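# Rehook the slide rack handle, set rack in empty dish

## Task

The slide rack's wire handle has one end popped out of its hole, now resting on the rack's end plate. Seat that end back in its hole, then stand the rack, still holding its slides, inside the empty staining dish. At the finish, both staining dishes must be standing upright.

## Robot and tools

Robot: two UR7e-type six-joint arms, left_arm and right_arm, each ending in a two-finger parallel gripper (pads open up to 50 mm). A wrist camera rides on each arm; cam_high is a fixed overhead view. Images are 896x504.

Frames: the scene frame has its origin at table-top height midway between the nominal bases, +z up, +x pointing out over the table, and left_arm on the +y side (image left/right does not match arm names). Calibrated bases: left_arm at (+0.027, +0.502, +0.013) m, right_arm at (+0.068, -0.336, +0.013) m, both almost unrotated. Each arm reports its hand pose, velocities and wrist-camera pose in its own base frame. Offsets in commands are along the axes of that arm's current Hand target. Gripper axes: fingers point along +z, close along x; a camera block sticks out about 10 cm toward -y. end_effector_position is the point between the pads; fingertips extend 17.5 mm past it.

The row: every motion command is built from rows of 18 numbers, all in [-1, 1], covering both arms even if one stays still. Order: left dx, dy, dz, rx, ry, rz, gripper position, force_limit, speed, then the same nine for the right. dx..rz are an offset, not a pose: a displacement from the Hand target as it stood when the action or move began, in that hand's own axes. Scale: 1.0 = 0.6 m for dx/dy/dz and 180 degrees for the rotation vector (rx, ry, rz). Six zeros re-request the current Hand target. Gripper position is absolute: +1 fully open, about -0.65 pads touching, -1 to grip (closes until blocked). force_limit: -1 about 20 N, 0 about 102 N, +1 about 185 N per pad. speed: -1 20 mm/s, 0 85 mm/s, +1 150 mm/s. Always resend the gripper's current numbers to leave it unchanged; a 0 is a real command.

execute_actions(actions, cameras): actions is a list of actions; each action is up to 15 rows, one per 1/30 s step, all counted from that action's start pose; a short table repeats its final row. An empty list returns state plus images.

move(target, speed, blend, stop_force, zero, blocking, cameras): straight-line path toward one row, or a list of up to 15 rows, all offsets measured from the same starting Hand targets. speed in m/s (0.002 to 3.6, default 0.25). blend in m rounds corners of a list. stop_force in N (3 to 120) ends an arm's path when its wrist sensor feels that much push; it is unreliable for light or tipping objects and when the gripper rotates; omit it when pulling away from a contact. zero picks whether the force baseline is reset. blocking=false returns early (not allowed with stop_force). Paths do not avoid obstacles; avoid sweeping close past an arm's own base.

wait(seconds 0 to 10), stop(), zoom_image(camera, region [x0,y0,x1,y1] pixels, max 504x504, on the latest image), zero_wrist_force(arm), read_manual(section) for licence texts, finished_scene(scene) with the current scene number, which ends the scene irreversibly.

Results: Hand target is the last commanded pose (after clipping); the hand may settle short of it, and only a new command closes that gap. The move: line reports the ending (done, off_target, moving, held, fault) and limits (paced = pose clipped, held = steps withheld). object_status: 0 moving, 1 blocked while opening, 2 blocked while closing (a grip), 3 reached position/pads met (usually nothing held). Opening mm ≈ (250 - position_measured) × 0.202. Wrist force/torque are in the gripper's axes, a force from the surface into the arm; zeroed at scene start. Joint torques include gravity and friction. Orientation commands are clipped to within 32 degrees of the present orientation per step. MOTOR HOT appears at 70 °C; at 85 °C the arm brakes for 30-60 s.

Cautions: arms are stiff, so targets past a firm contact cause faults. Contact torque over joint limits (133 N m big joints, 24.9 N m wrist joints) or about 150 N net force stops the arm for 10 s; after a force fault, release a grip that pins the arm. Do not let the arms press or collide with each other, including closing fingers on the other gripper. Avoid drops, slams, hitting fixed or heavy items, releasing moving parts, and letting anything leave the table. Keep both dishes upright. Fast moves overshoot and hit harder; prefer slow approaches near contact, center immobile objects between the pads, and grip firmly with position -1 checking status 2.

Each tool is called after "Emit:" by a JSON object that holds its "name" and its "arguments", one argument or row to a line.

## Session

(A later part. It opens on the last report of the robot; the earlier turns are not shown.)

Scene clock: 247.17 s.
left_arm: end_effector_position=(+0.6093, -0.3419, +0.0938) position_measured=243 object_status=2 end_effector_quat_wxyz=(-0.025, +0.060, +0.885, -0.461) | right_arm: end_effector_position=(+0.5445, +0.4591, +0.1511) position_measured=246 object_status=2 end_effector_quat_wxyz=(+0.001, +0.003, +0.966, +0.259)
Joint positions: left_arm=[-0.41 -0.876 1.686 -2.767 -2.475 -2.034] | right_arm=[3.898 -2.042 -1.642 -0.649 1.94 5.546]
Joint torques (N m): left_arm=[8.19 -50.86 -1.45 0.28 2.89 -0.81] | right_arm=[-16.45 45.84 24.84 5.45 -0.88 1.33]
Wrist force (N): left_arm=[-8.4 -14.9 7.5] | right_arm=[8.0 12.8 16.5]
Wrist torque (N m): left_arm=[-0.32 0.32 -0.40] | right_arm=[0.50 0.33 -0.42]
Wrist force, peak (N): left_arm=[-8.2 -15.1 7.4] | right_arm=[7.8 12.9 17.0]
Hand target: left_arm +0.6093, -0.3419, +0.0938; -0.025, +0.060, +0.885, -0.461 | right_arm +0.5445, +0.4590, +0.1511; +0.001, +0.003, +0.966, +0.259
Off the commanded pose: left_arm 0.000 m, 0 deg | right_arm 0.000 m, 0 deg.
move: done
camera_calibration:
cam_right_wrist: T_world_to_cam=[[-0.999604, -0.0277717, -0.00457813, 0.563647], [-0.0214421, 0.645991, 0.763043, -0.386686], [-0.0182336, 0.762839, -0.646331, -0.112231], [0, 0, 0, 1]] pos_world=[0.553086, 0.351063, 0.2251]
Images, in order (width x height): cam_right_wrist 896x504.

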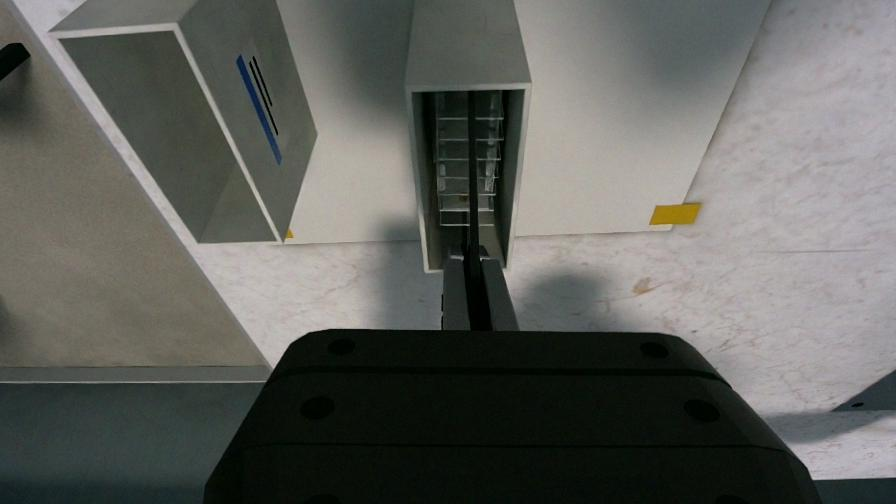

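Emit:
{"name": "move", "arguments": {
  "target": [0.0007,0.0027,0.0003,0.0056,0,0,-1,-0.6,-0.5,0,0.0024,0.0015,0.0056,0,0,-0.97,-0.1,-0.5],
  "speed": 0.02,
  "cameras": ["cam_right_wrist"]
}}

Emit:
{"name": "zoom_image", "arguments": {
  "camera": "cam_right_wrist",
  "region": [435, 175, 495, 235]
}}

Emit:
{"name": "move", "arguments": {
  "target": [0,0.0027,0.0003,0.0056,0,0,-1,-0.6,-0.5,0,0.0024,0.0015,0.0056,0,0,-0.97,-0.1,-0.5],
  "speed": 0.02,
  "cameras": ["cam_right_wrist","cam_left_wrist"]
}}

Emit:
{"name": "zoom_image", "arguments": {
  "camera": "cam_right_wrist",
  "region": [435, 175, 495, 235]
}}

Scene clock: 255.50 s.
left_arm: end_effector_position=(+0.6090, -0.3411, +0.0923) position_measured=243 object_status=2 end_effector_quat_wxyz=(-0.026, +0.060, +0.881, -0.469) | right_arm: end_effector_position=(+0.5445, +0.4608, +0.1511) position_measured=246 object_status=2 end_effector_quat_wxyz=(+0.001, +0.003, +0.968, +0.250)
Joint positions: left_arm=[-0.406 -0.866 1.689 -2.786 -2.493 -2.037] | right_arm=[3.905 -2.044 -1.63 -0.671 1.926 5.548]
Joint torques (N m): left_arm=[10.42 -49.04 -0.03 1.2 2.88 -0.57] | right_arm=[-19.51 47.22 26.34 6.04 -1.86 1.55]
Wrist force (N): left_arm=[-12.3 -17.1 7.8] | right_arm=[11.4 13.4 18.5]
Wrist torque (N m): left_arm=[-0.38 0.41 -0.52] | right_arm=[0.49 0.52 -0.61]
Wrist force, peak (N): left_arm=[-12.3 -17.1 7.8] | right_arm=[11.2 13.5 18.7]
Hand target: left_arm +0.6090, -0.3411, +0.0924; -0.026, +0.060, +0.881, -0.469 | right_arm +0.5445, +0.4607, +0.1510; +0.001, +0.003, +0.968, +0.250
Off the commanded pose: left_arm 0.000 m, 0 deg | right_arm 0.000 m, 0 deg.
move: done
camera_calibration:
cam_right_wrist: T_world_to_cam=[[-0.999606, -0.027783, -0.00401262, 0.563717], [-0.0213431, 0.659366, 0.751519, -0.392232], [-0.0182336, 0.751308, -0.659699, -0.106261], [0, 0, 0, 1]] pos_world=[0.553186, 0.354121, 0.226932]
Images, in order (width x height): cam_right_wrist 896x504.

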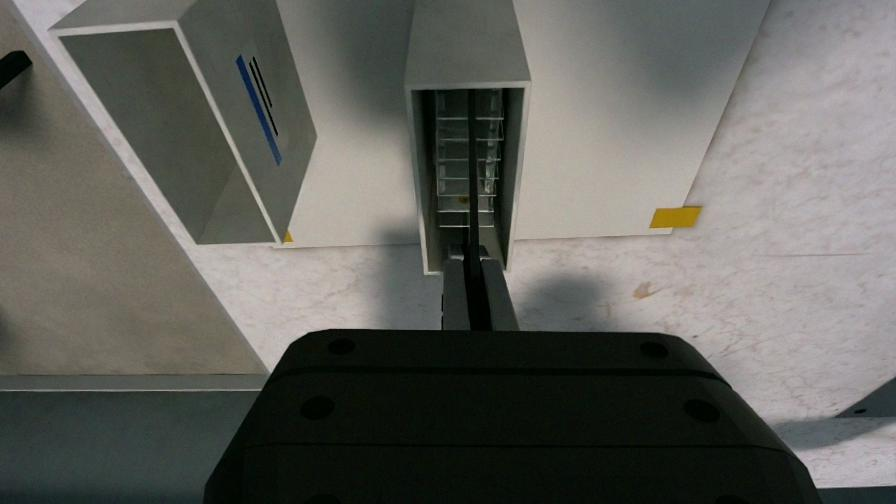

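Scaled by 8.400 from the camera's 896x504 image, which has a finer 1280x720 frame.

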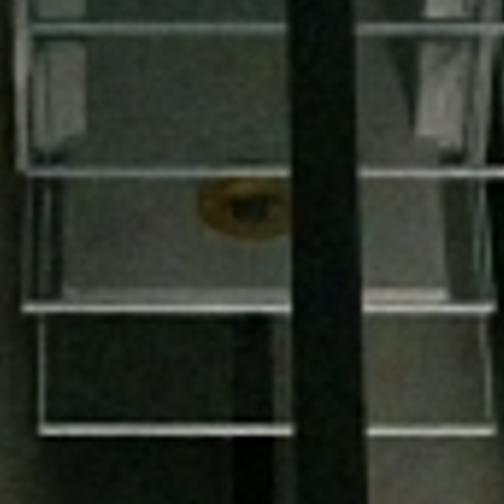

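Scene clock: 256.23 s.
left_arm: end_effector_position=(+0.6091, -0.3403, +0.0909) position_measured=243 object_status=2 end_effector_quat_wxyz=(-0.026, +0.060, +0.877, -0.477) | right_arm: end_effector_position=(+0.5445, +0.4625, +0.1510) position_measured=246 object_status=2 end_effector_quat_wxyz=(+0.001, +0.003, +0.970, +0.242)
Joint positions: left_arm=[-0.401 -0.856 1.689 -2.804 -2.51 -2.04] | right_arm=[3.911 -2.046 -1.618 -0.693 1.912 5.549]
Joint torques (N m): left_arm=[10.18 -48.49 1.26 1.03 3.5 -0.6] | right_arm=[-17.79 49.96 26.45 5.88 -1.23 1.33]
Wrist force (N): left_arm=[-9.8 -18.5 7.3] | right_arm=[9.0 13.3 20.2]
Wrist torque (N m): left_arm=[-0.39 0.35 -0.43] | right_arm=[0.51 0.41 -0.48]
Wrist force, peak (N): left_arm=[-11.7 -18.1 8.1] | right_arm=[10.7 14.0 19.0]
Hand target: left_arm +0.6091, -0.3403, +0.0909; -0.026, +0.060, +0.877, -0.477 | right_arm +0.5445, +0.4624, +0.1509; +0.001, +0.003, +0.970, +0.242
Off the commanded pose: left_arm 0.000 m, 0 deg | right_arm 0.000 m, 0 deg.
move: done
camera_calibration:
cam_left_wrist: T_world_to_cam=[[-0.991165, 0.132323, -0.00912403, 0.658717], [0.110228, 0.783493, -0.611547, 0.272557], [-0.0737732, -0.607149, -0.791156, 0.0414384], [0, 0, 0, 1]] pos_world=[0.625911, -0.27555, 0.205475]
cam_right_wrist: T_world_to_cam=[[-0.999606, -0.0278563, -0.00338291, 0.563692], [-0.0212435, 0.672464, 0.739825, -0.397681], [-0.0183339, 0.739605, -0.672791, -0.100119], [0, 0, 0, 1]] pos_world=[0.553187, 0.357177, 0.228762]
Images, in order (width x height): cam_left_wrist 896x504, cam_right_wrist 896x504.

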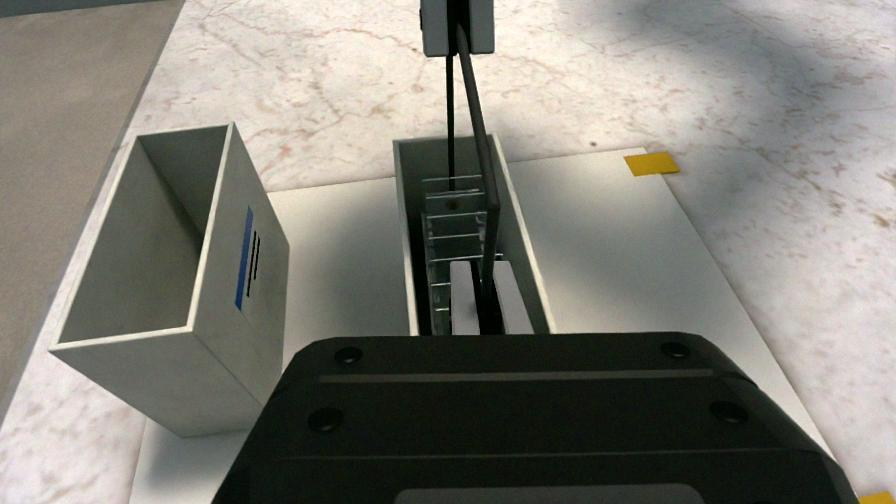

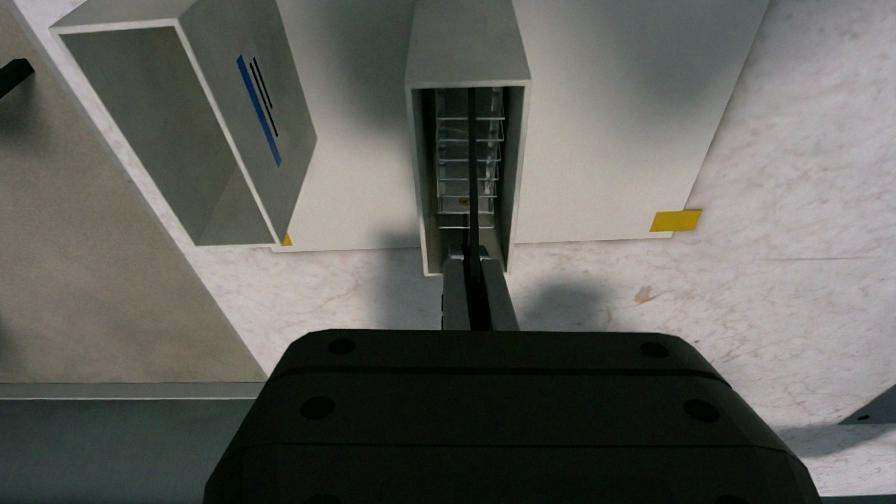

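Scaled by 8.400 from the camera's 896x504 image, which has a finer 1280x720 frame.

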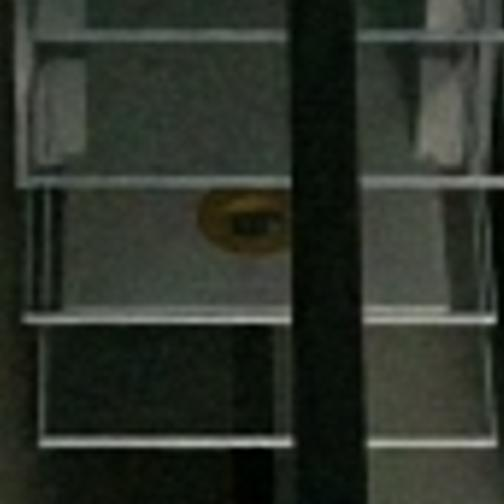

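Emit:
{"name": "move", "arguments": {
  "target": [0,-0.0017,0.0017,0.0139,0,0,-1,-0.6,-0.5,0,0,0,0,0,0,-0.97,-0.1,-0.5],
  "speed": 0.02,
  "cameras": ["cam_right_wrist"]
}}

Emit:
{"name": "zoom_image", "arguments": {
  "camera": "cam_right_wrist",
  "region": [435, 175, 495, 235]
}}

Scene clock: 261.50 s.
left_arm: end_effector_position=(+0.6089, -0.3417, +0.0912) position_measured=243 object_status=2 end_effector_quat_wxyz=(-0.028, +0.059, +0.866, -0.496) | right_arm: end_effector_position=(+0.5445, +0.4624, +0.1509) position_measured=246 object_status=2 end_effector_quat_wxyz=(+0.001, +0.003, +0.970, +0.242)
Joint positions: left_arm=[-0.394 -0.834 1.688 -2.851 -2.552 -2.058] | right_arm=[3.911 -2.045 -1.618 -0.692 1.912 5.549]
Joint torques (N m): left_arm=[8.73 -54.38 -20.85 0 0.77 0.64] | right_arm=[-16.19 61.19 16.45 4.72 -3.63 -0.52]
Wrist force (N): left_arm=[-9.3 -7.1 5.7] | right_arm=[9.1 8.9 11.2]
Wrist torque (N m): left_arm=[-0.15 0.32 -0.46] | right_arm=[0.44 0.47 -0.51]
Wrist force, peak (N): left_arm=[-9.5 -19.9 8.9] | right_arm=[8.9 14.3 20.9]
Hand target: left_arm +0.6089, -0.3417, +0.0912; -0.028, +0.059, +0.866, -0.496 | right_arm +0.5445, +0.4624, +0.1509; +0.001, +0.003, +0.970, +0.242
Off the commanded pose: left_arm 0.000 m, 0 deg | right_arm 0.000 m, 0 deg.
move: done
camera_calibration:
cam_right_wrist: T_world_to_cam=[[-0.999608, -0.0277883, -0.00331246, 0.563651], [-0.021143, 0.672362, 0.739921, -0.397581], [-0.018334, 0.739701, -0.672686, -0.10017], [0, 0, 0, 1]] pos_world=[0.553187, 0.357077, 0.228663]
Images, in order (width x height): cam_right_wrist 896x504.

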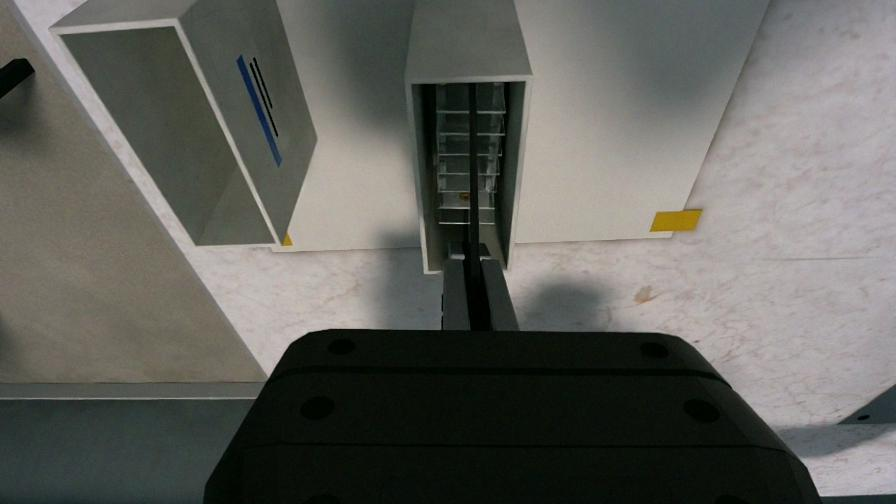

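Scaled by 8.400 from the camera's 896x504 image, which has a finer 1280x720 frame.

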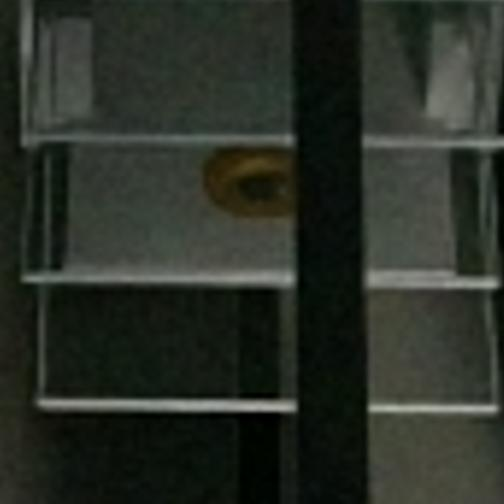

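Emit:
{"name": "move", "arguments": {
  "target": [0,-0.0054,-0.0006,-0.0111,0,0,-1,-0.6,-0.5,0,-0.0048,-0.003,-0.0111,0,0,-0.97,-0.1,-0.5],
  "speed": 0.02,
  "cameras": ["cam_right_wrist"]
}}

Emit:
{"name": "zoom_image", "arguments": {
  "camera": "cam_right_wrist",
  "region": [435, 175, 495, 235]
}}

Emit:
{"name": "move", "arguments": {
  "target": [0,-0.0027,-0.0003,-0.0056,0,0,-1,-0.6,-0.5,0,-0.0024,-0.0015,-0.0056,0,0,-0.97,-0.1,-0.5],
  "speed": 0.02,
  "cameras": ["cam_right_wrist"]
}}

Emit:
{"name": "zoom_image", "arguments": {
  "camera": "cam_right_wrist",
  "region": [435, 175, 495, 235]
}}

Scene clock: 280.93 s.
left_arm: end_effector_position=(+0.6087, -0.3430, +0.0942) position_measured=243 object_status=2 end_effector_quat_wxyz=(-0.027, +0.060, +0.875, -0.480) | right_arm: end_effector_position=(+0.5445, +0.4589, +0.1511) position_measured=246 object_status=2 end_effector_quat_wxyz=(+0.001, +0.003, +0.966, +0.259)
Joint positions: left_arm=[-0.403 -0.856 1.688 -2.811 -2.516 -2.049] | right_arm=[3.898 -2.042 -1.642 -0.649 1.94 5.546]
Joint torques (N m): left_arm=[1.6 -44.11 -23.01 -4.85 -4.14 0.76] | right_arm=[-7.34 57.8 30.83 2.85 -3.92 -0.34]
Wrist force (N): left_arm=[-11.2 -4.3 5.9] | right_arm=[11.3 8.9 8.4]
Wrist torque (N m): left_arm=[-0.08 0.40 -0.71] | right_arm=[0.39 0.50 -0.50]
Wrist force, peak (N): left_arm=[-11.6 -5.9 6.0] | right_arm=[9.0 10.0 12.2]
Hand target: left_arm +0.6087, -0.3430, +0.0942; -0.027, +0.060, +0.875, -0.481 | right_arm +0.5445, +0.4590, +0.1512; +0.001, +0.003, +0.966, +0.259
Off the commanded pose: left_arm 0.000 m, 0 deg | right_arm 0.000 m, 0 deg.
move: done
camera_calibration:
cam_right_wrist: T_world_to_cam=[[-0.999606, -0.0277198, -0.00436178, 0.56358], [-0.0212434, 0.645993, 0.763047, -0.386809], [-0.0183339, 0.762839, -0.646328, -0.112035], [0, 0, 0, 1]] pos_world=[0.553087, 0.350963, 0.2252]
Images, in order (width x height): cam_right_wrist 896x504.

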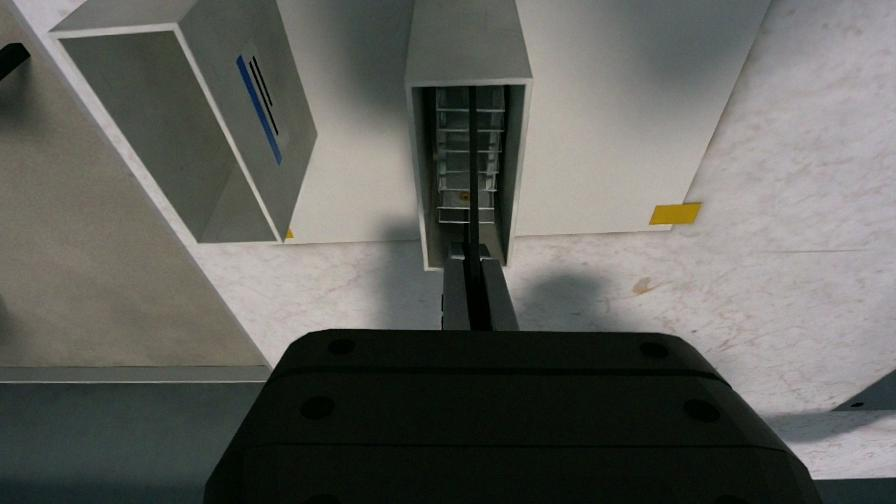

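Scaled by 8.400 from the camera's 896x504 image, which has a finer 1280x720 frame.

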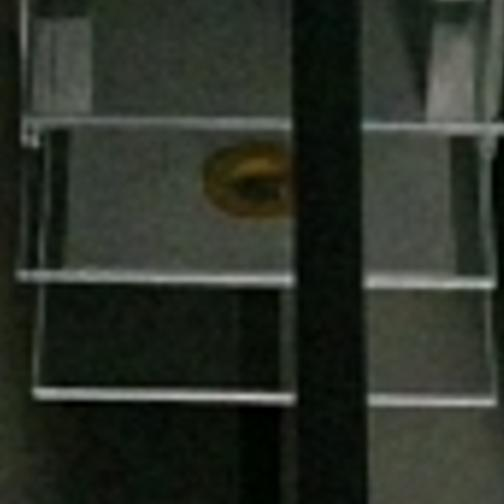

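Scene clock: 281.67 s.
left_arm: end_effector_position=(+0.6086, -0.3437, +0.0957) position_measured=243 object_status=2 end_effector_quat_wxyz=(-0.026, +0.060, +0.879, -0.473) | right_arm: end_effector_position=(+0.5445, +0.4573, +0.1512) position_measured=246 object_status=2 end_effector_quat_wxyz=(+0.001, +0.003, +0.964, +0.267)
Joint positions: left_arm=[-0.408 -0.867 1.687 -2.792 -2.499 -2.046] | right_arm=[3.891 -2.041 -1.654 -0.626 1.955 5.545]
Joint torques (N m): left_arm=[-0.38 -46.09 -23.02 -4.37 -4.41 1.04] | right_arm=[-8.49 56.93 28.94 3.16 -4.06 -0.34]
Wrist force (N): left_arm=[-11.9 -2.0 5.3] | right_arm=[11.9 8.1 6.2]
Wrist torque (N m): left_arm=[-0.02 0.42 -0.72] | right_arm=[0.32 0.55 -0.53]
Wrist force, peak (N): left_arm=[-11.3 -4.4 6.0] | right_arm=[11.8 8.8 8.2]
Hand target: left_arm +0.6086, -0.3437, +0.0957; -0.026, +0.060, +0.879, -0.473 | right_arm +0.5445, +0.4573, +0.1512; +0.001, +0.003, +0.964, +0.267
Off the commanded pose: left_arm 0.000 m, 0 deg | right_arm 0.000 m, 0 deg.
move: done
camera_calibration:
cam_right_wrist: T_world_to_cam=[[-0.999606, -0.0276232, -0.00499091, 0.563593], [-0.021342, 0.632401, 0.774348, -0.381098], [-0.0182337, 0.774149, -0.632741, -0.117974], [0, 0, 0, 1]] pos_world=[0.553086, 0.347904, 0.223268]
Images, in order (width x height): cam_right_wrist 896x504.

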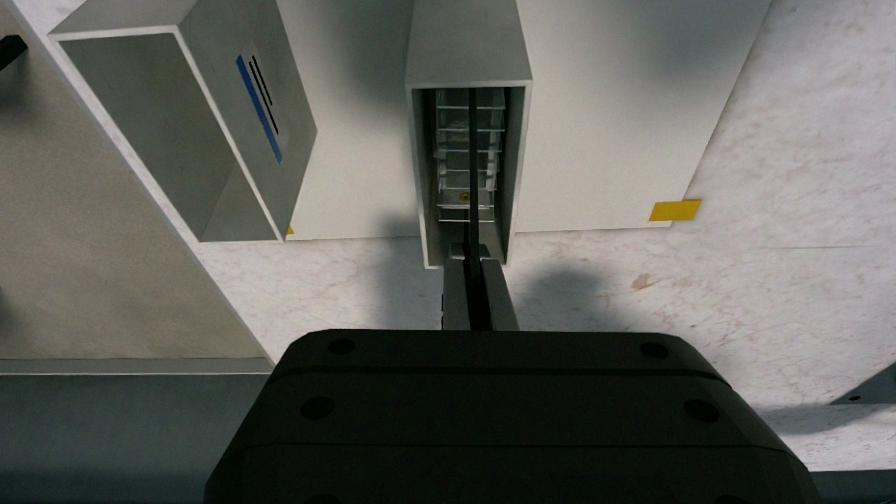

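Scaled by 8.400 from the camera's 896x504 image, which has a finer 1280x720 frame.

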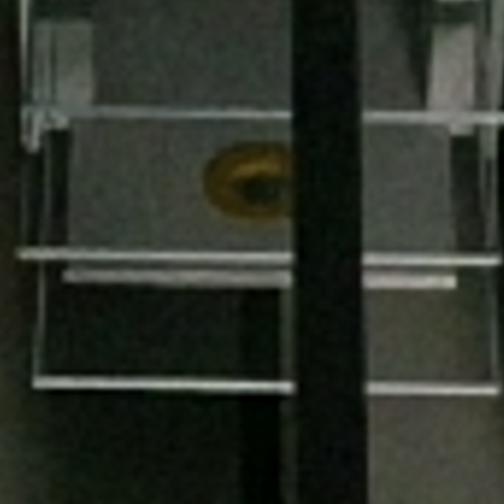

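Emit:
{"name": "move", "arguments": {
  "target": [0,-0.0027,-0.0003,-0.0056,0,0,-1,-0.6,-0.5,0,-0.0024,-0.0015,-0.0056,0,0,-0.97,-0.1,-0.5],
  "speed": 0.02,
  "cameras": ["cam_right_wrist"]
}}

Emit:
{"name": "zoom_image", "arguments": {
  "camera": "cam_right_wrist",
  "region": [435, 175, 495, 235]
}}

Emit:
{"name": "move", "arguments": {
  "target": [0,-0.0027,-0.0003,-0.0056,0,0,-1,-0.6,-0.5,0,-0.0024,-0.0015,-0.0056,0,0,-0.97,-0.1,-0.5],
  "speed": 0.02,
  "cameras": ["cam_right_wrist"]
}}

Emit:
{"name": "zoom_image", "arguments": {
  "camera": "cam_right_wrist",
  "region": [435, 175, 495, 235]
}}

Scene clock: 288.00 s.
left_arm: end_effector_position=(+0.6085, -0.3445, +0.0971) position_measured=243 object_status=2 end_effector_quat_wxyz=(-0.026, +0.060, +0.883, -0.465) | right_arm: end_effector_position=(+0.5444, +0.4556, +0.1512) position_measured=246 object_status=2 end_effector_quat_wxyz=(+0.001, +0.003, +0.961, +0.276)
Joint positions: left_arm=[-0.413 -0.877 1.686 -2.774 -2.481 -2.043] | right_arm=[3.885 -2.04 -1.665 -0.604 1.969 5.543]
Joint torques (N m): left_arm=[-1.52 -46.53 -23.77 -4.48 -4.78 1.16] | right_arm=[-7.82 57.4 28.09 2.96 -4.03 -0.32]
Wrist force (N): left_arm=[-12.1 -0.1 5.3] | right_arm=[12.3 7.5 4.6]
Wrist torque (N m): left_arm=[0.04 0.43 -0.73] | right_arm=[0.24 0.55 -0.56]
Wrist force, peak (N): left_arm=[-12.0 -2.1 5.7] | right_arm=[12.0 8.5 6.5]
Hand target: left_arm +0.6085, -0.3445, +0.0971; -0.026, +0.060, +0.883, -0.465 | right_arm +0.5445, +0.4556, +0.1513; +0.001, +0.003, +0.961, +0.276
Off the commanded pose: left_arm 0.000 m, 0 deg | right_arm 0.000 m, 0 deg.
move: done
camera_calibration:
cam_right_wrist: T_world_to_cam=[[-0.999604, -0.0275943, -0.0055531, 0.563618], [-0.0214432, 0.618745, 0.785299, -0.375527], [-0.0182338, 0.785107, -0.619092, -0.123724], [0, 0, 0, 1]] pos_world=[0.553086, 0.345045, 0.221434]
Images, in order (width x height): cam_right_wrist 896x504.

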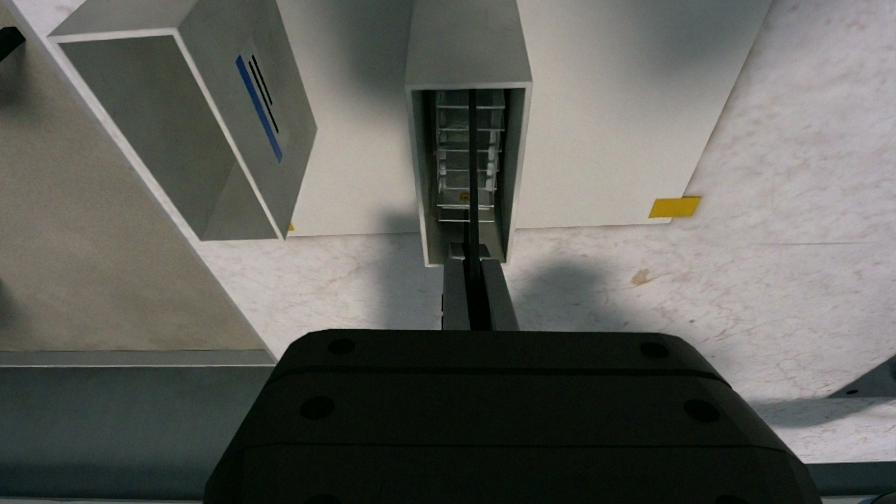

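Scaled by 8.400 from the camera's 896x504 image, which has a finer 1280x720 frame.

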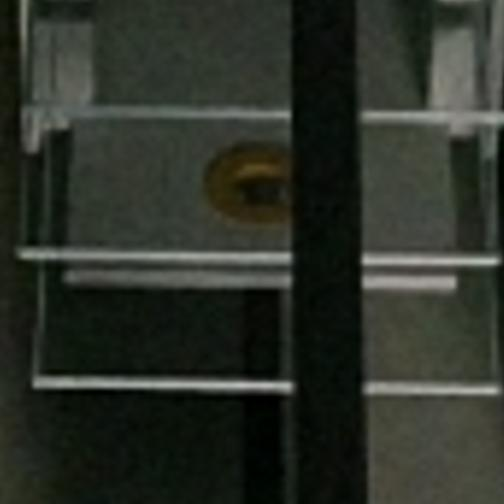

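Scene clock: 288.73 s.
left_arm: end_effector_position=(+0.6084, -0.3452, +0.0986) position_measured=243 object_status=2 end_effector_quat_wxyz=(-0.025, +0.060, +0.887, -0.457) | right_arm: end_effector_position=(+0.5444, +0.4539, +0.1512) position_measured=246 object_status=2 end_effector_quat_wxyz=(+0.001, +0.003, +0.959, +0.284)
Joint positions: left_arm=[-0.418 -0.887 1.684 -2.756 -2.464 -2.04] | right_arm=[3.878 -2.04 -1.676 -0.582 1.984 5.542]
Joint torques (N m): left_arm=[-2.01 -47.54 -24.4 -4.84 -5.23 1.27] | right_arm=[-6.99 55.96 26.94 2.99 -4.06 -0.44]
Wrist force (N): left_arm=[-12.4 1.9 4.8] | right_arm=[13.1 7.2 2.7]
Wrist torque (N m): left_arm=[0.10 0.45 -0.75] | right_arm=[0.24 0.53 -0.59]
Wrist force, peak (N): left_arm=[-12.5 1.9 5.2] | right_arm=[12.7 7.9 4.8]
Hand target: left_arm +0.6084, -0.3452, +0.0985; -0.025, +0.060, +0.887, -0.457 | right_arm +0.5445, +0.4539, +0.1513; +0.001, +0.003, +0.959, +0.284
Off the commanded pose: left_arm 0.000 m, 0 deg | right_arm 0.000 m, 0 deg.
move: done
camera_calibration:
cam_right_wrist: T_world_to_cam=[[-0.999603, -0.0274727, -0.00617812, 0.56362], [-0.0215429, 0.604826, 0.796066, -0.369643], [-0.0181334, 0.795883, -0.605178, -0.129454], [0, 0, 0, 1]] pos_world=[0.553085, 0.342084, 0.2194]
Images, in order (width x height): cam_right_wrist 896x504.

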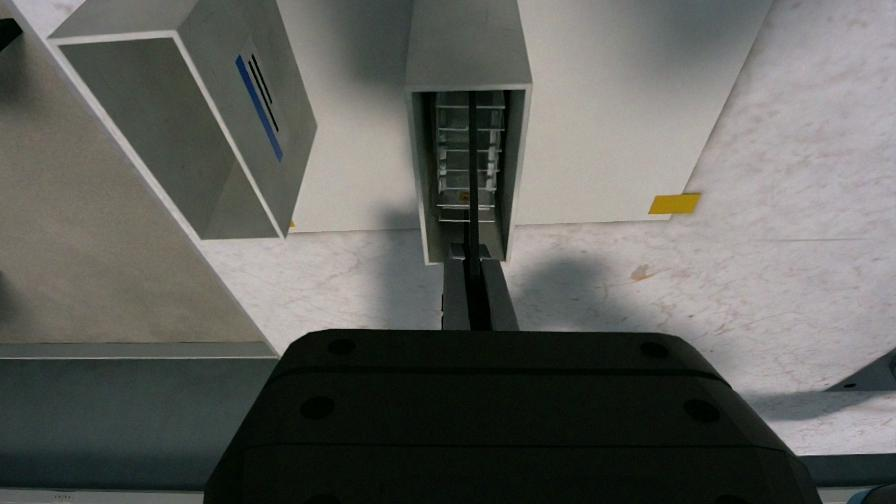

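Scaled by 8.400 from the camera's 896x504 image, which has a finer 1280x720 frame.

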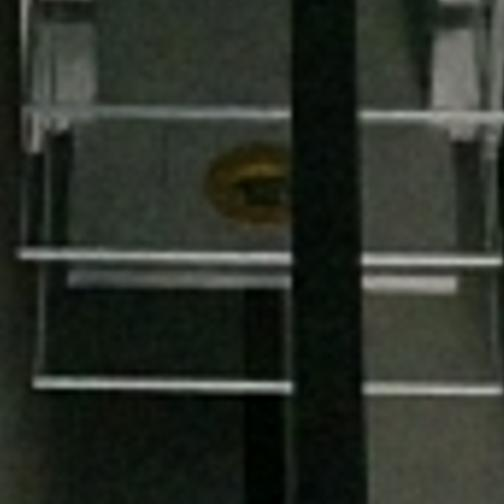

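Emit:
{"name": "move", "arguments": {
  "target": [0,0.0034,-0.0034,-0.0222,0,0,-1,-0.6,-0.5,0,0,0,0,0,0,-0.97,-0.1,-0.5],
  "speed": 0.03,
  "cameras": ["cam_right_wrist","cam_left_wrist"]
}}

Emit:
{"name": "zoom_image", "arguments": {
  "camera": "cam_right_wrist",
  "region": [435, 175, 495, 235]
}}

Scene clock: 297.53 s.
left_arm: end_effector_position=(+0.6088, -0.3424, +0.0981) position_measured=243 object_status=2 end_effector_quat_wxyz=(-0.023, +0.061, +0.902, -0.426) | right_arm: end_effector_position=(+0.5444, +0.4540, +0.1513) position_measured=246 object_status=2 end_effector_quat_wxyz=(+0.001, +0.003, +0.959, +0.284)
Joint positions: left_arm=[-0.43 -0.917 1.681 -2.688 -2.397 -2.022] | right_arm=[3.878 -2.04 -1.676 -0.582 1.983 5.542]
Joint torques (N m): left_arm=[10.13 -36.49 -16.22 -2.76 -0.93 0.23] | right_arm=[-17.9 44.58 35.5 3.33 -2.39 1.61]
Wrist force (N): left_arm=[-12.6 -21.0 10.1] | right_arm=[12.0 16.7 21.2]
Wrist torque (N m): left_arm=[-0.43 0.41 -0.70] | right_arm=[0.46 0.48 -0.52]
Wrist force, peak (N): left_arm=[-12.6 -21.1 10.2] | right_arm=[12.0 16.8 21.4]
Hand target: left_arm +0.6088, -0.3424, +0.0981; -0.023, +0.061, +0.902, -0.426 | right_arm +0.5445, +0.4539, +0.1513; +0.001, +0.003, +0.959, +0.284
Off the commanded pose: left_arm 0.000 m, 0 deg | right_arm 0.000 m, 0 deg.
move: done
camera_calibration:
cam_left_wrist: T_world_to_cam=[[-0.991196, 0.132104, -0.00888454, 0.658616], [0.117629, 0.847813, -0.517084, 0.286937], [-0.0607764, -0.513577, -0.855889, 0.0762691], [0, 0, 0, 1]] pos_world=[0.623701, -0.291105, 0.2195]
cam_right_wrist: T_world_to_cam=[[-0.999601, -0.0275335, -0.00625313, 0.563659], [-0.021642, 0.604936, 0.79598, -0.369747], [-0.0181333, 0.795798, -0.605291, -0.129419], [0, 0, 0, 1]] pos_world=[0.553085, 0.342184, 0.219499]
Images, in order (width x height): cam_left_wrist 896x504, cam_right_wrist 896x504.

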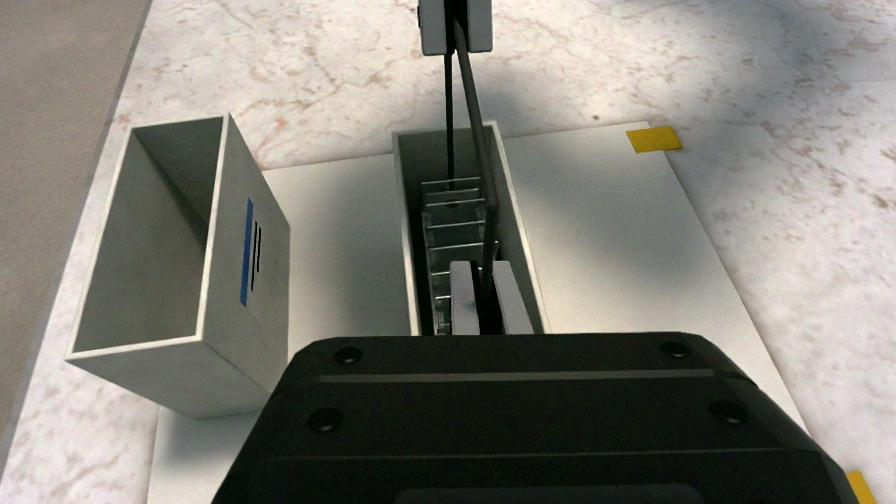

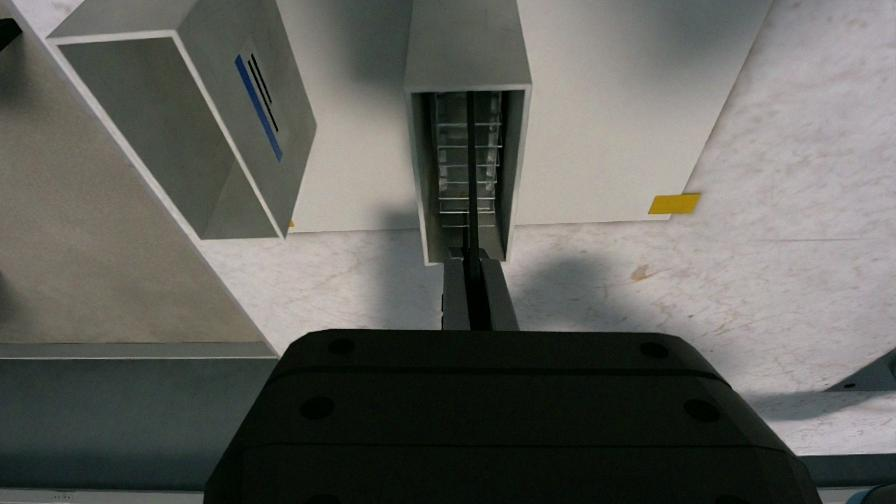

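Scaled by 8.400 from the camera's 896x504 image, which has a finer 1280x720 frame.

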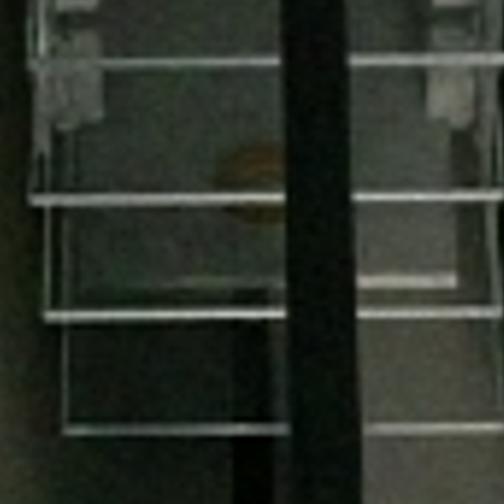

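Emit:
{"name": "move", "arguments": {
  "target": [0.001,-0.0027,0.0027,0.0195,0,0,-1,-0.6,-0.5,0,0,0,0,0,0,-0.97,-0.1,-0.5],
  "speed": 0.02,
  "cameras": ["cam_right_wrist"]
}}

Emit:
{"name": "zoom_image", "arguments": {
  "camera": "cam_right_wrist",
  "region": [435, 175, 495, 235]
}}

Emit:
{"name": "move", "arguments": {
  "target": [0,-0.0017,0.0017,0.0139,0,0,-1,-0.6,-0.5,0,0,0,0,0,0,-0.97,-0.1,-0.5],
  "speed": 0.02,
  "cameras": ["cam_right_wrist"]
}}

Emit:
{"name": "zoom_image", "arguments": {
  "camera": "cam_right_wrist",
  "region": [435, 175, 495, 235]
}}

Scene clock: 304.37 s.
left_arm: end_effector_position=(+0.6079, -0.3446, +0.0983) position_measured=243 object_status=2 end_effector_quat_wxyz=(-0.025, +0.060, +0.889, -0.454) | right_arm: end_effector_position=(+0.5445, +0.4539, +0.1513) position_measured=246 object_status=2 end_effector_quat_wxyz=(+0.001, +0.003, +0.959, +0.284)
Joint positions: left_arm=[-0.419 -0.891 1.686 -2.749 -2.456 -2.038] | right_arm=[3.878 -2.04 -1.676 -0.582 1.983 5.542]
Joint torques (N m): left_arm=[6.87 -52.93 -2.07 0.28 0.89 0.1] | right_arm=[-22.69 60.8 24.83 3.51 -3.2 1.3]
Wrist force (N): left_arm=[-14.6 -8.1 6.8] | right_arm=[14.7 10.6 11.4]
Wrist torque (N m): left_arm=[-0.07 0.48 -0.64] | right_arm=[0.31 0.59 -0.66]
Wrist force, peak (N): left_arm=[-12.8 -20.5 9.9] | right_arm=[12.1 16.7 20.6]
Hand target: left_arm +0.6079, -0.3446, +0.0983; -0.025, +0.060, +0.889, -0.454 | right_arm +0.5445, +0.4539, +0.1513; +0.001, +0.003, +0.959, +0.284
Off the commanded pose: left_arm 0.000 m, 0 deg | right_arm 0.000 m, 0 deg.
move: done
camera_calibration:
cam_right_wrist: T_world_to_cam=[[-0.999601, -0.0275341, -0.00625404, 0.563659], [-0.0216431, 0.604936, 0.79598, -0.369746], [-0.0181333, 0.795798, -0.605291, -0.129419], [0, 0, 0, 1]] pos_world=[0.553085, 0.342184, 0.219499]
Images, in order (width x height): cam_right_wrist 896x504.

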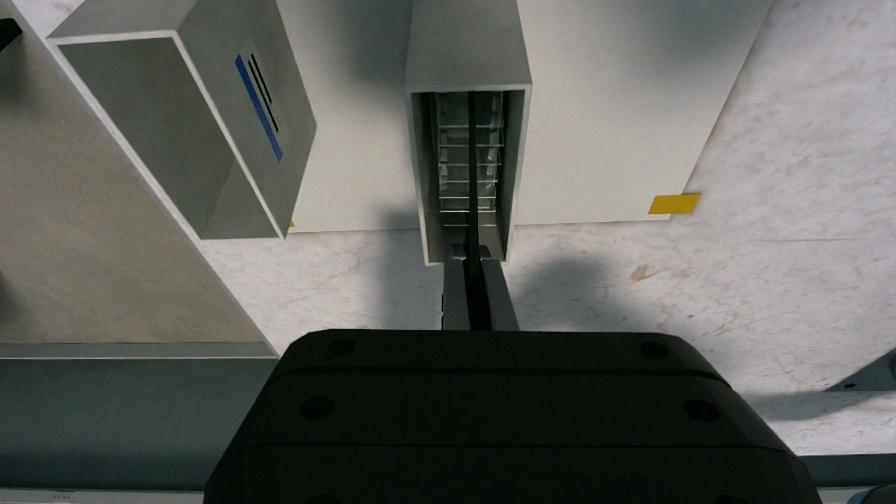

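Scaled by 8.400 from the camera's 896x504 image, which has a finer 1280x720 frame.

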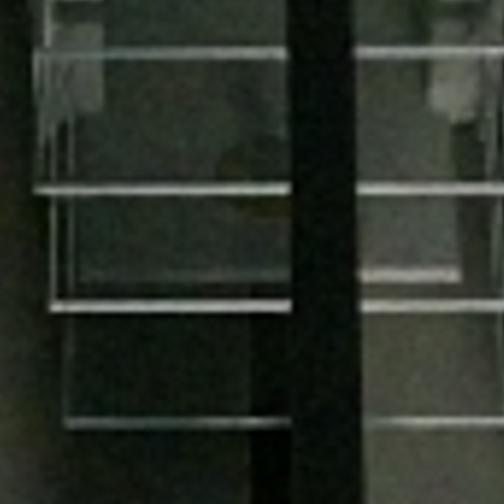

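Scene clock: 305.70 s.
left_arm: end_effector_position=(+0.6077, -0.3460, +0.0985) position_measured=243 object_status=2 end_effector_quat_wxyz=(-0.026, +0.060, +0.879, -0.473) | right_arm: end_effector_position=(+0.5445, +0.4539, +0.1513) position_measured=246 object_status=2 end_effector_quat_wxyz=(+0.001, +0.003, +0.959, +0.284)
Joint positions: left_arm=[-0.412 -0.871 1.687 -2.794 -2.498 -2.052] | right_arm=[3.878 -2.04 -1.676 -0.582 1.983 5.542]
Joint torques (N m): left_arm=[4.85 -58.17 -3.46 -0.88 -0.99 0.45] | right_arm=[-18.75 56.26 22.51 4.02 -3.51 1.25]
Wrist force (N): left_arm=[-12.9 0.7 5.9] | right_arm=[13.1 8.3 4.4]
Wrist torque (N m): left_arm=[0.09 0.45 -0.62] | right_arm=[0.27 0.59 -0.61]
Wrist force, peak (N): left_arm=[-14.6 -8.2 6.9] | right_arm=[14.5 10.8 11.3]
Hand target: left_arm +0.6077, -0.3460, +0.0985; -0.026, +0.060, +0.879, -0.473 | right_arm +0.5445, +0.4539, +0.1513; +0.001, +0.003, +0.959, +0.284
Off the commanded pose: left_arm 0.000 m, 0 deg | right_arm 0.000 m, 0 deg.
move: done
camera_calibration:
cam_right_wrist: T_world_to_cam=[[-0.999601, -0.0275341, -0.00625404, 0.563659], [-0.0216431, 0.604936, 0.79598, -0.369746], [-0.0181333, 0.795798, -0.605291, -0.129419], [0, 0, 0, 1]] pos_world=[0.553085, 0.342184, 0.219499]
Images, in order (width x height): cam_right_wrist 896x504.

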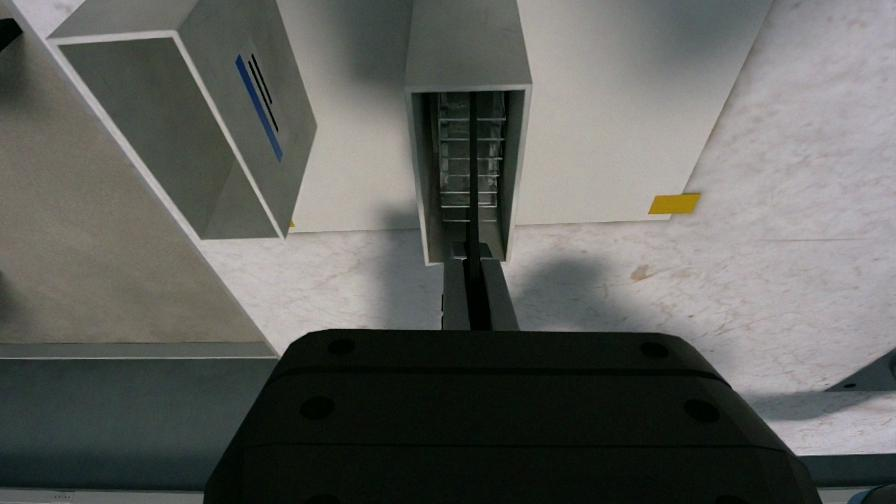

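Scaled by 8.400 from the camera's 896x504 image, which has a finer 1280x720 frame.

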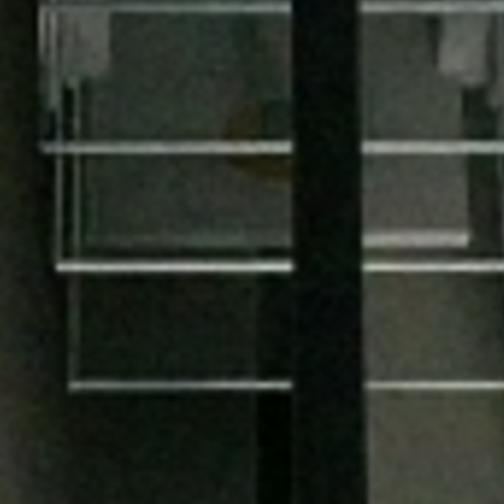

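Emit:
{"name": "wait", "arguments": {
  "seconds": 0.1,
  "cameras": ["all"]
}}

Emit:
{"name": "zoom_image", "arguments": {
  "camera": "cam_right_wrist",
  "region": [435, 165, 495, 225]
}}

Emit:
{"name": "zoom_image", "arguments": {
  "camera": "cam_left_wrist",
  "region": [380, 100, 520, 240]
}}

Scene clock: 331.50 s.
left_arm: end_effector_position=(+0.6077, -0.3460, +0.0985) position_measured=243 object_status=2 end_effector_quat_wxyz=(-0.026, +0.060, +0.879, -0.473) | right_arm: end_effector_position=(+0.5445, +0.4539, +0.1513) position_measured=246 object_status=2 end_effector_quat_wxyz=(+0.001, +0.003, +0.959, +0.284)
Joint positions: left_arm=[-0.412 -0.871 1.687 -2.793 -2.498 -2.052] | right_arm=[3.878 -2.04 -1.676 -0.582 1.983 5.542]
Joint torques (N m): left_arm=[-8.09 -61.5 -7.97 -1.49 -2.58 1.54] | right_arm=[-8.9 45.49 18.27 4.8 -4.07 1.03]
Wrist force (N): left_arm=[-12.5 -0.3 6.1] | right_arm=[12.9 9.0 4.9]
Wrist torque (N m): left_arm=[0.03 0.46 -0.61] | right_arm=[0.31 0.51 -0.59]
Wrist force, peak (N): left_arm=[-12.7 -1.6 6.4] | right_arm=[12.9 9.5 5.1]
Hand target: left_arm +0.6077, -0.3460, +0.0985; -0.026, +0.060, +0.879, -0.473 | right_arm +0.5445, +0.4539, +0.1513; +0.001, +0.003, +0.959, +0.284
Tool commands: left_gripper/position=-1.0 left_gripper/force_limit=-0.6 left_gripper/speed=-0.5 right_gripper/position=-0.97 right_gripper/force_limit=-0.1 right_gripper/speed=-0.5
Off the commanded pose: left_arm 0.000 m, 0 deg | right_arm 0.000 m, 0 deg.
wait: 0.10 s; at rest from the start
camera_calibration:
cam_left_wrist: T_world_to_cam=[[-0.99118, 0.132208, -0.00914563, 0.658186], [0.110817, 0.789011, -0.604302, 0.28272], [-0.0726773, -0.599985, -0.796703, 0.0462226], [0, 0, 0, 1]] pos_world=[0.62441, -0.282354, 0.213693]
cam_right_wrist: T_world_to_cam=[[-0.999601, -0.0275341, -0.00625404, 0.563659], [-0.0216431, 0.604936, 0.79598, -0.369746], [-0.0181333, 0.795798, -0.605291, -0.129419], [0, 0, 0, 1]] pos_world=[0.553085, 0.342184, 0.219499]

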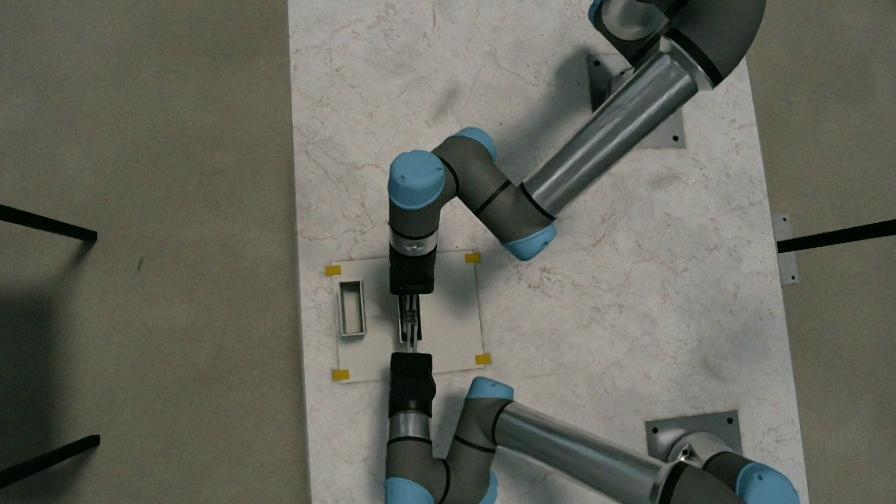

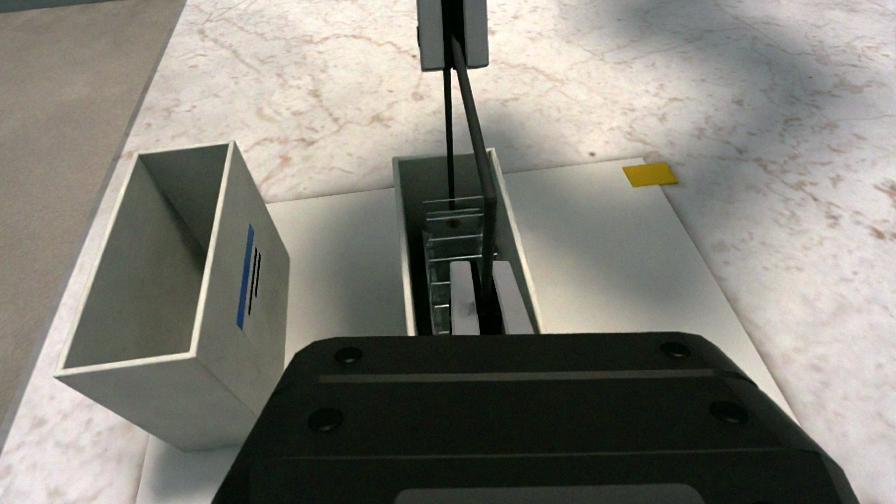

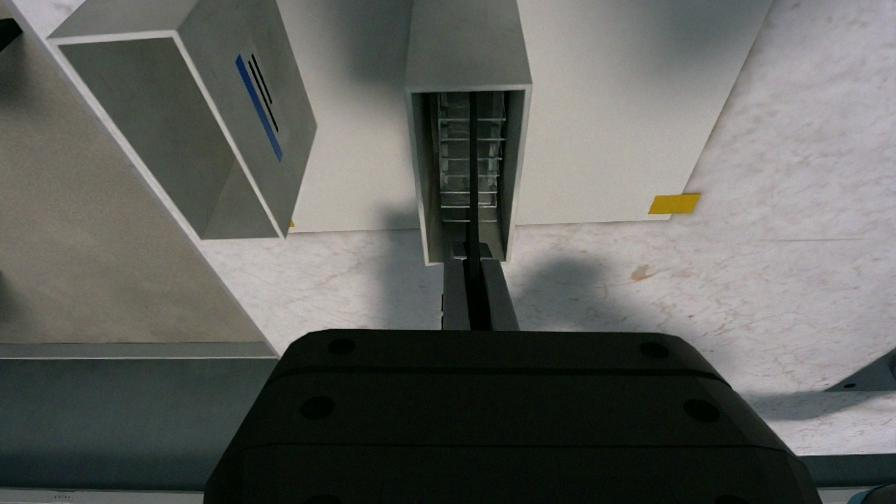

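Scaled by 8.400 from the camera's 896x504 image, which has a finer 1280x720 frame.

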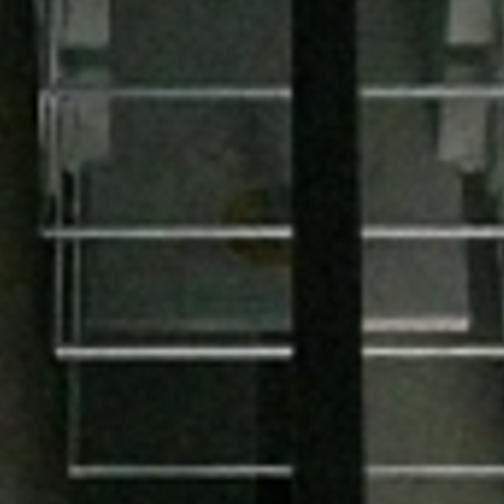

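Scaled by 3.600 from the camera's 896x504 image, which has a finer 1280x720 frame.

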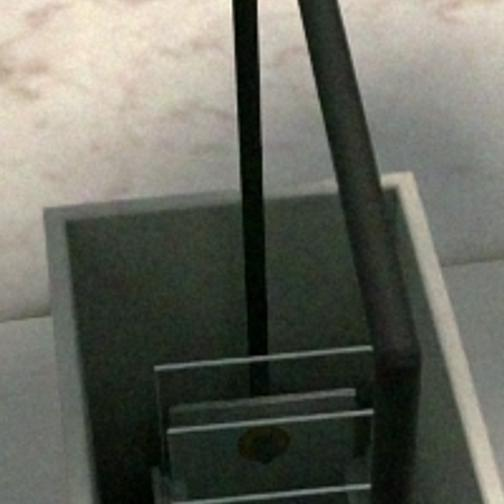

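Emit:
{"name": "zoom_image", "arguments": {
  "camera": "cam_right_wrist",
  "region": [452, 178, 482, 208]
}}

Emit:
{"name": "zoom_image", "arguments": {
  "camera": "cam_left_wrist",
  "region": [430, 240, 540, 350]
}}

Scaled by 16.800 from the camera's 896x504 image, which has a finer 1280x720 frame.

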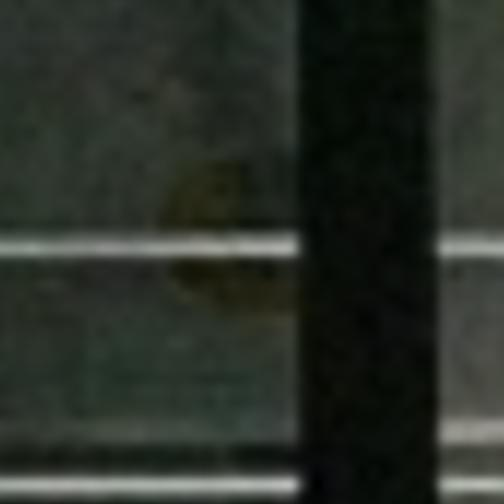

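Scaled by 4.582 from the camera's 896x504 image, which has a finer 1280x720 frame.

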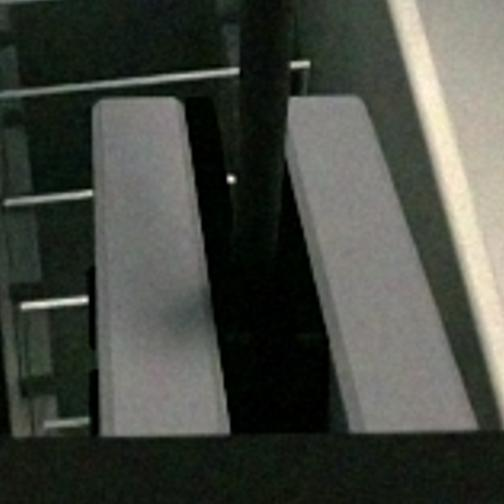

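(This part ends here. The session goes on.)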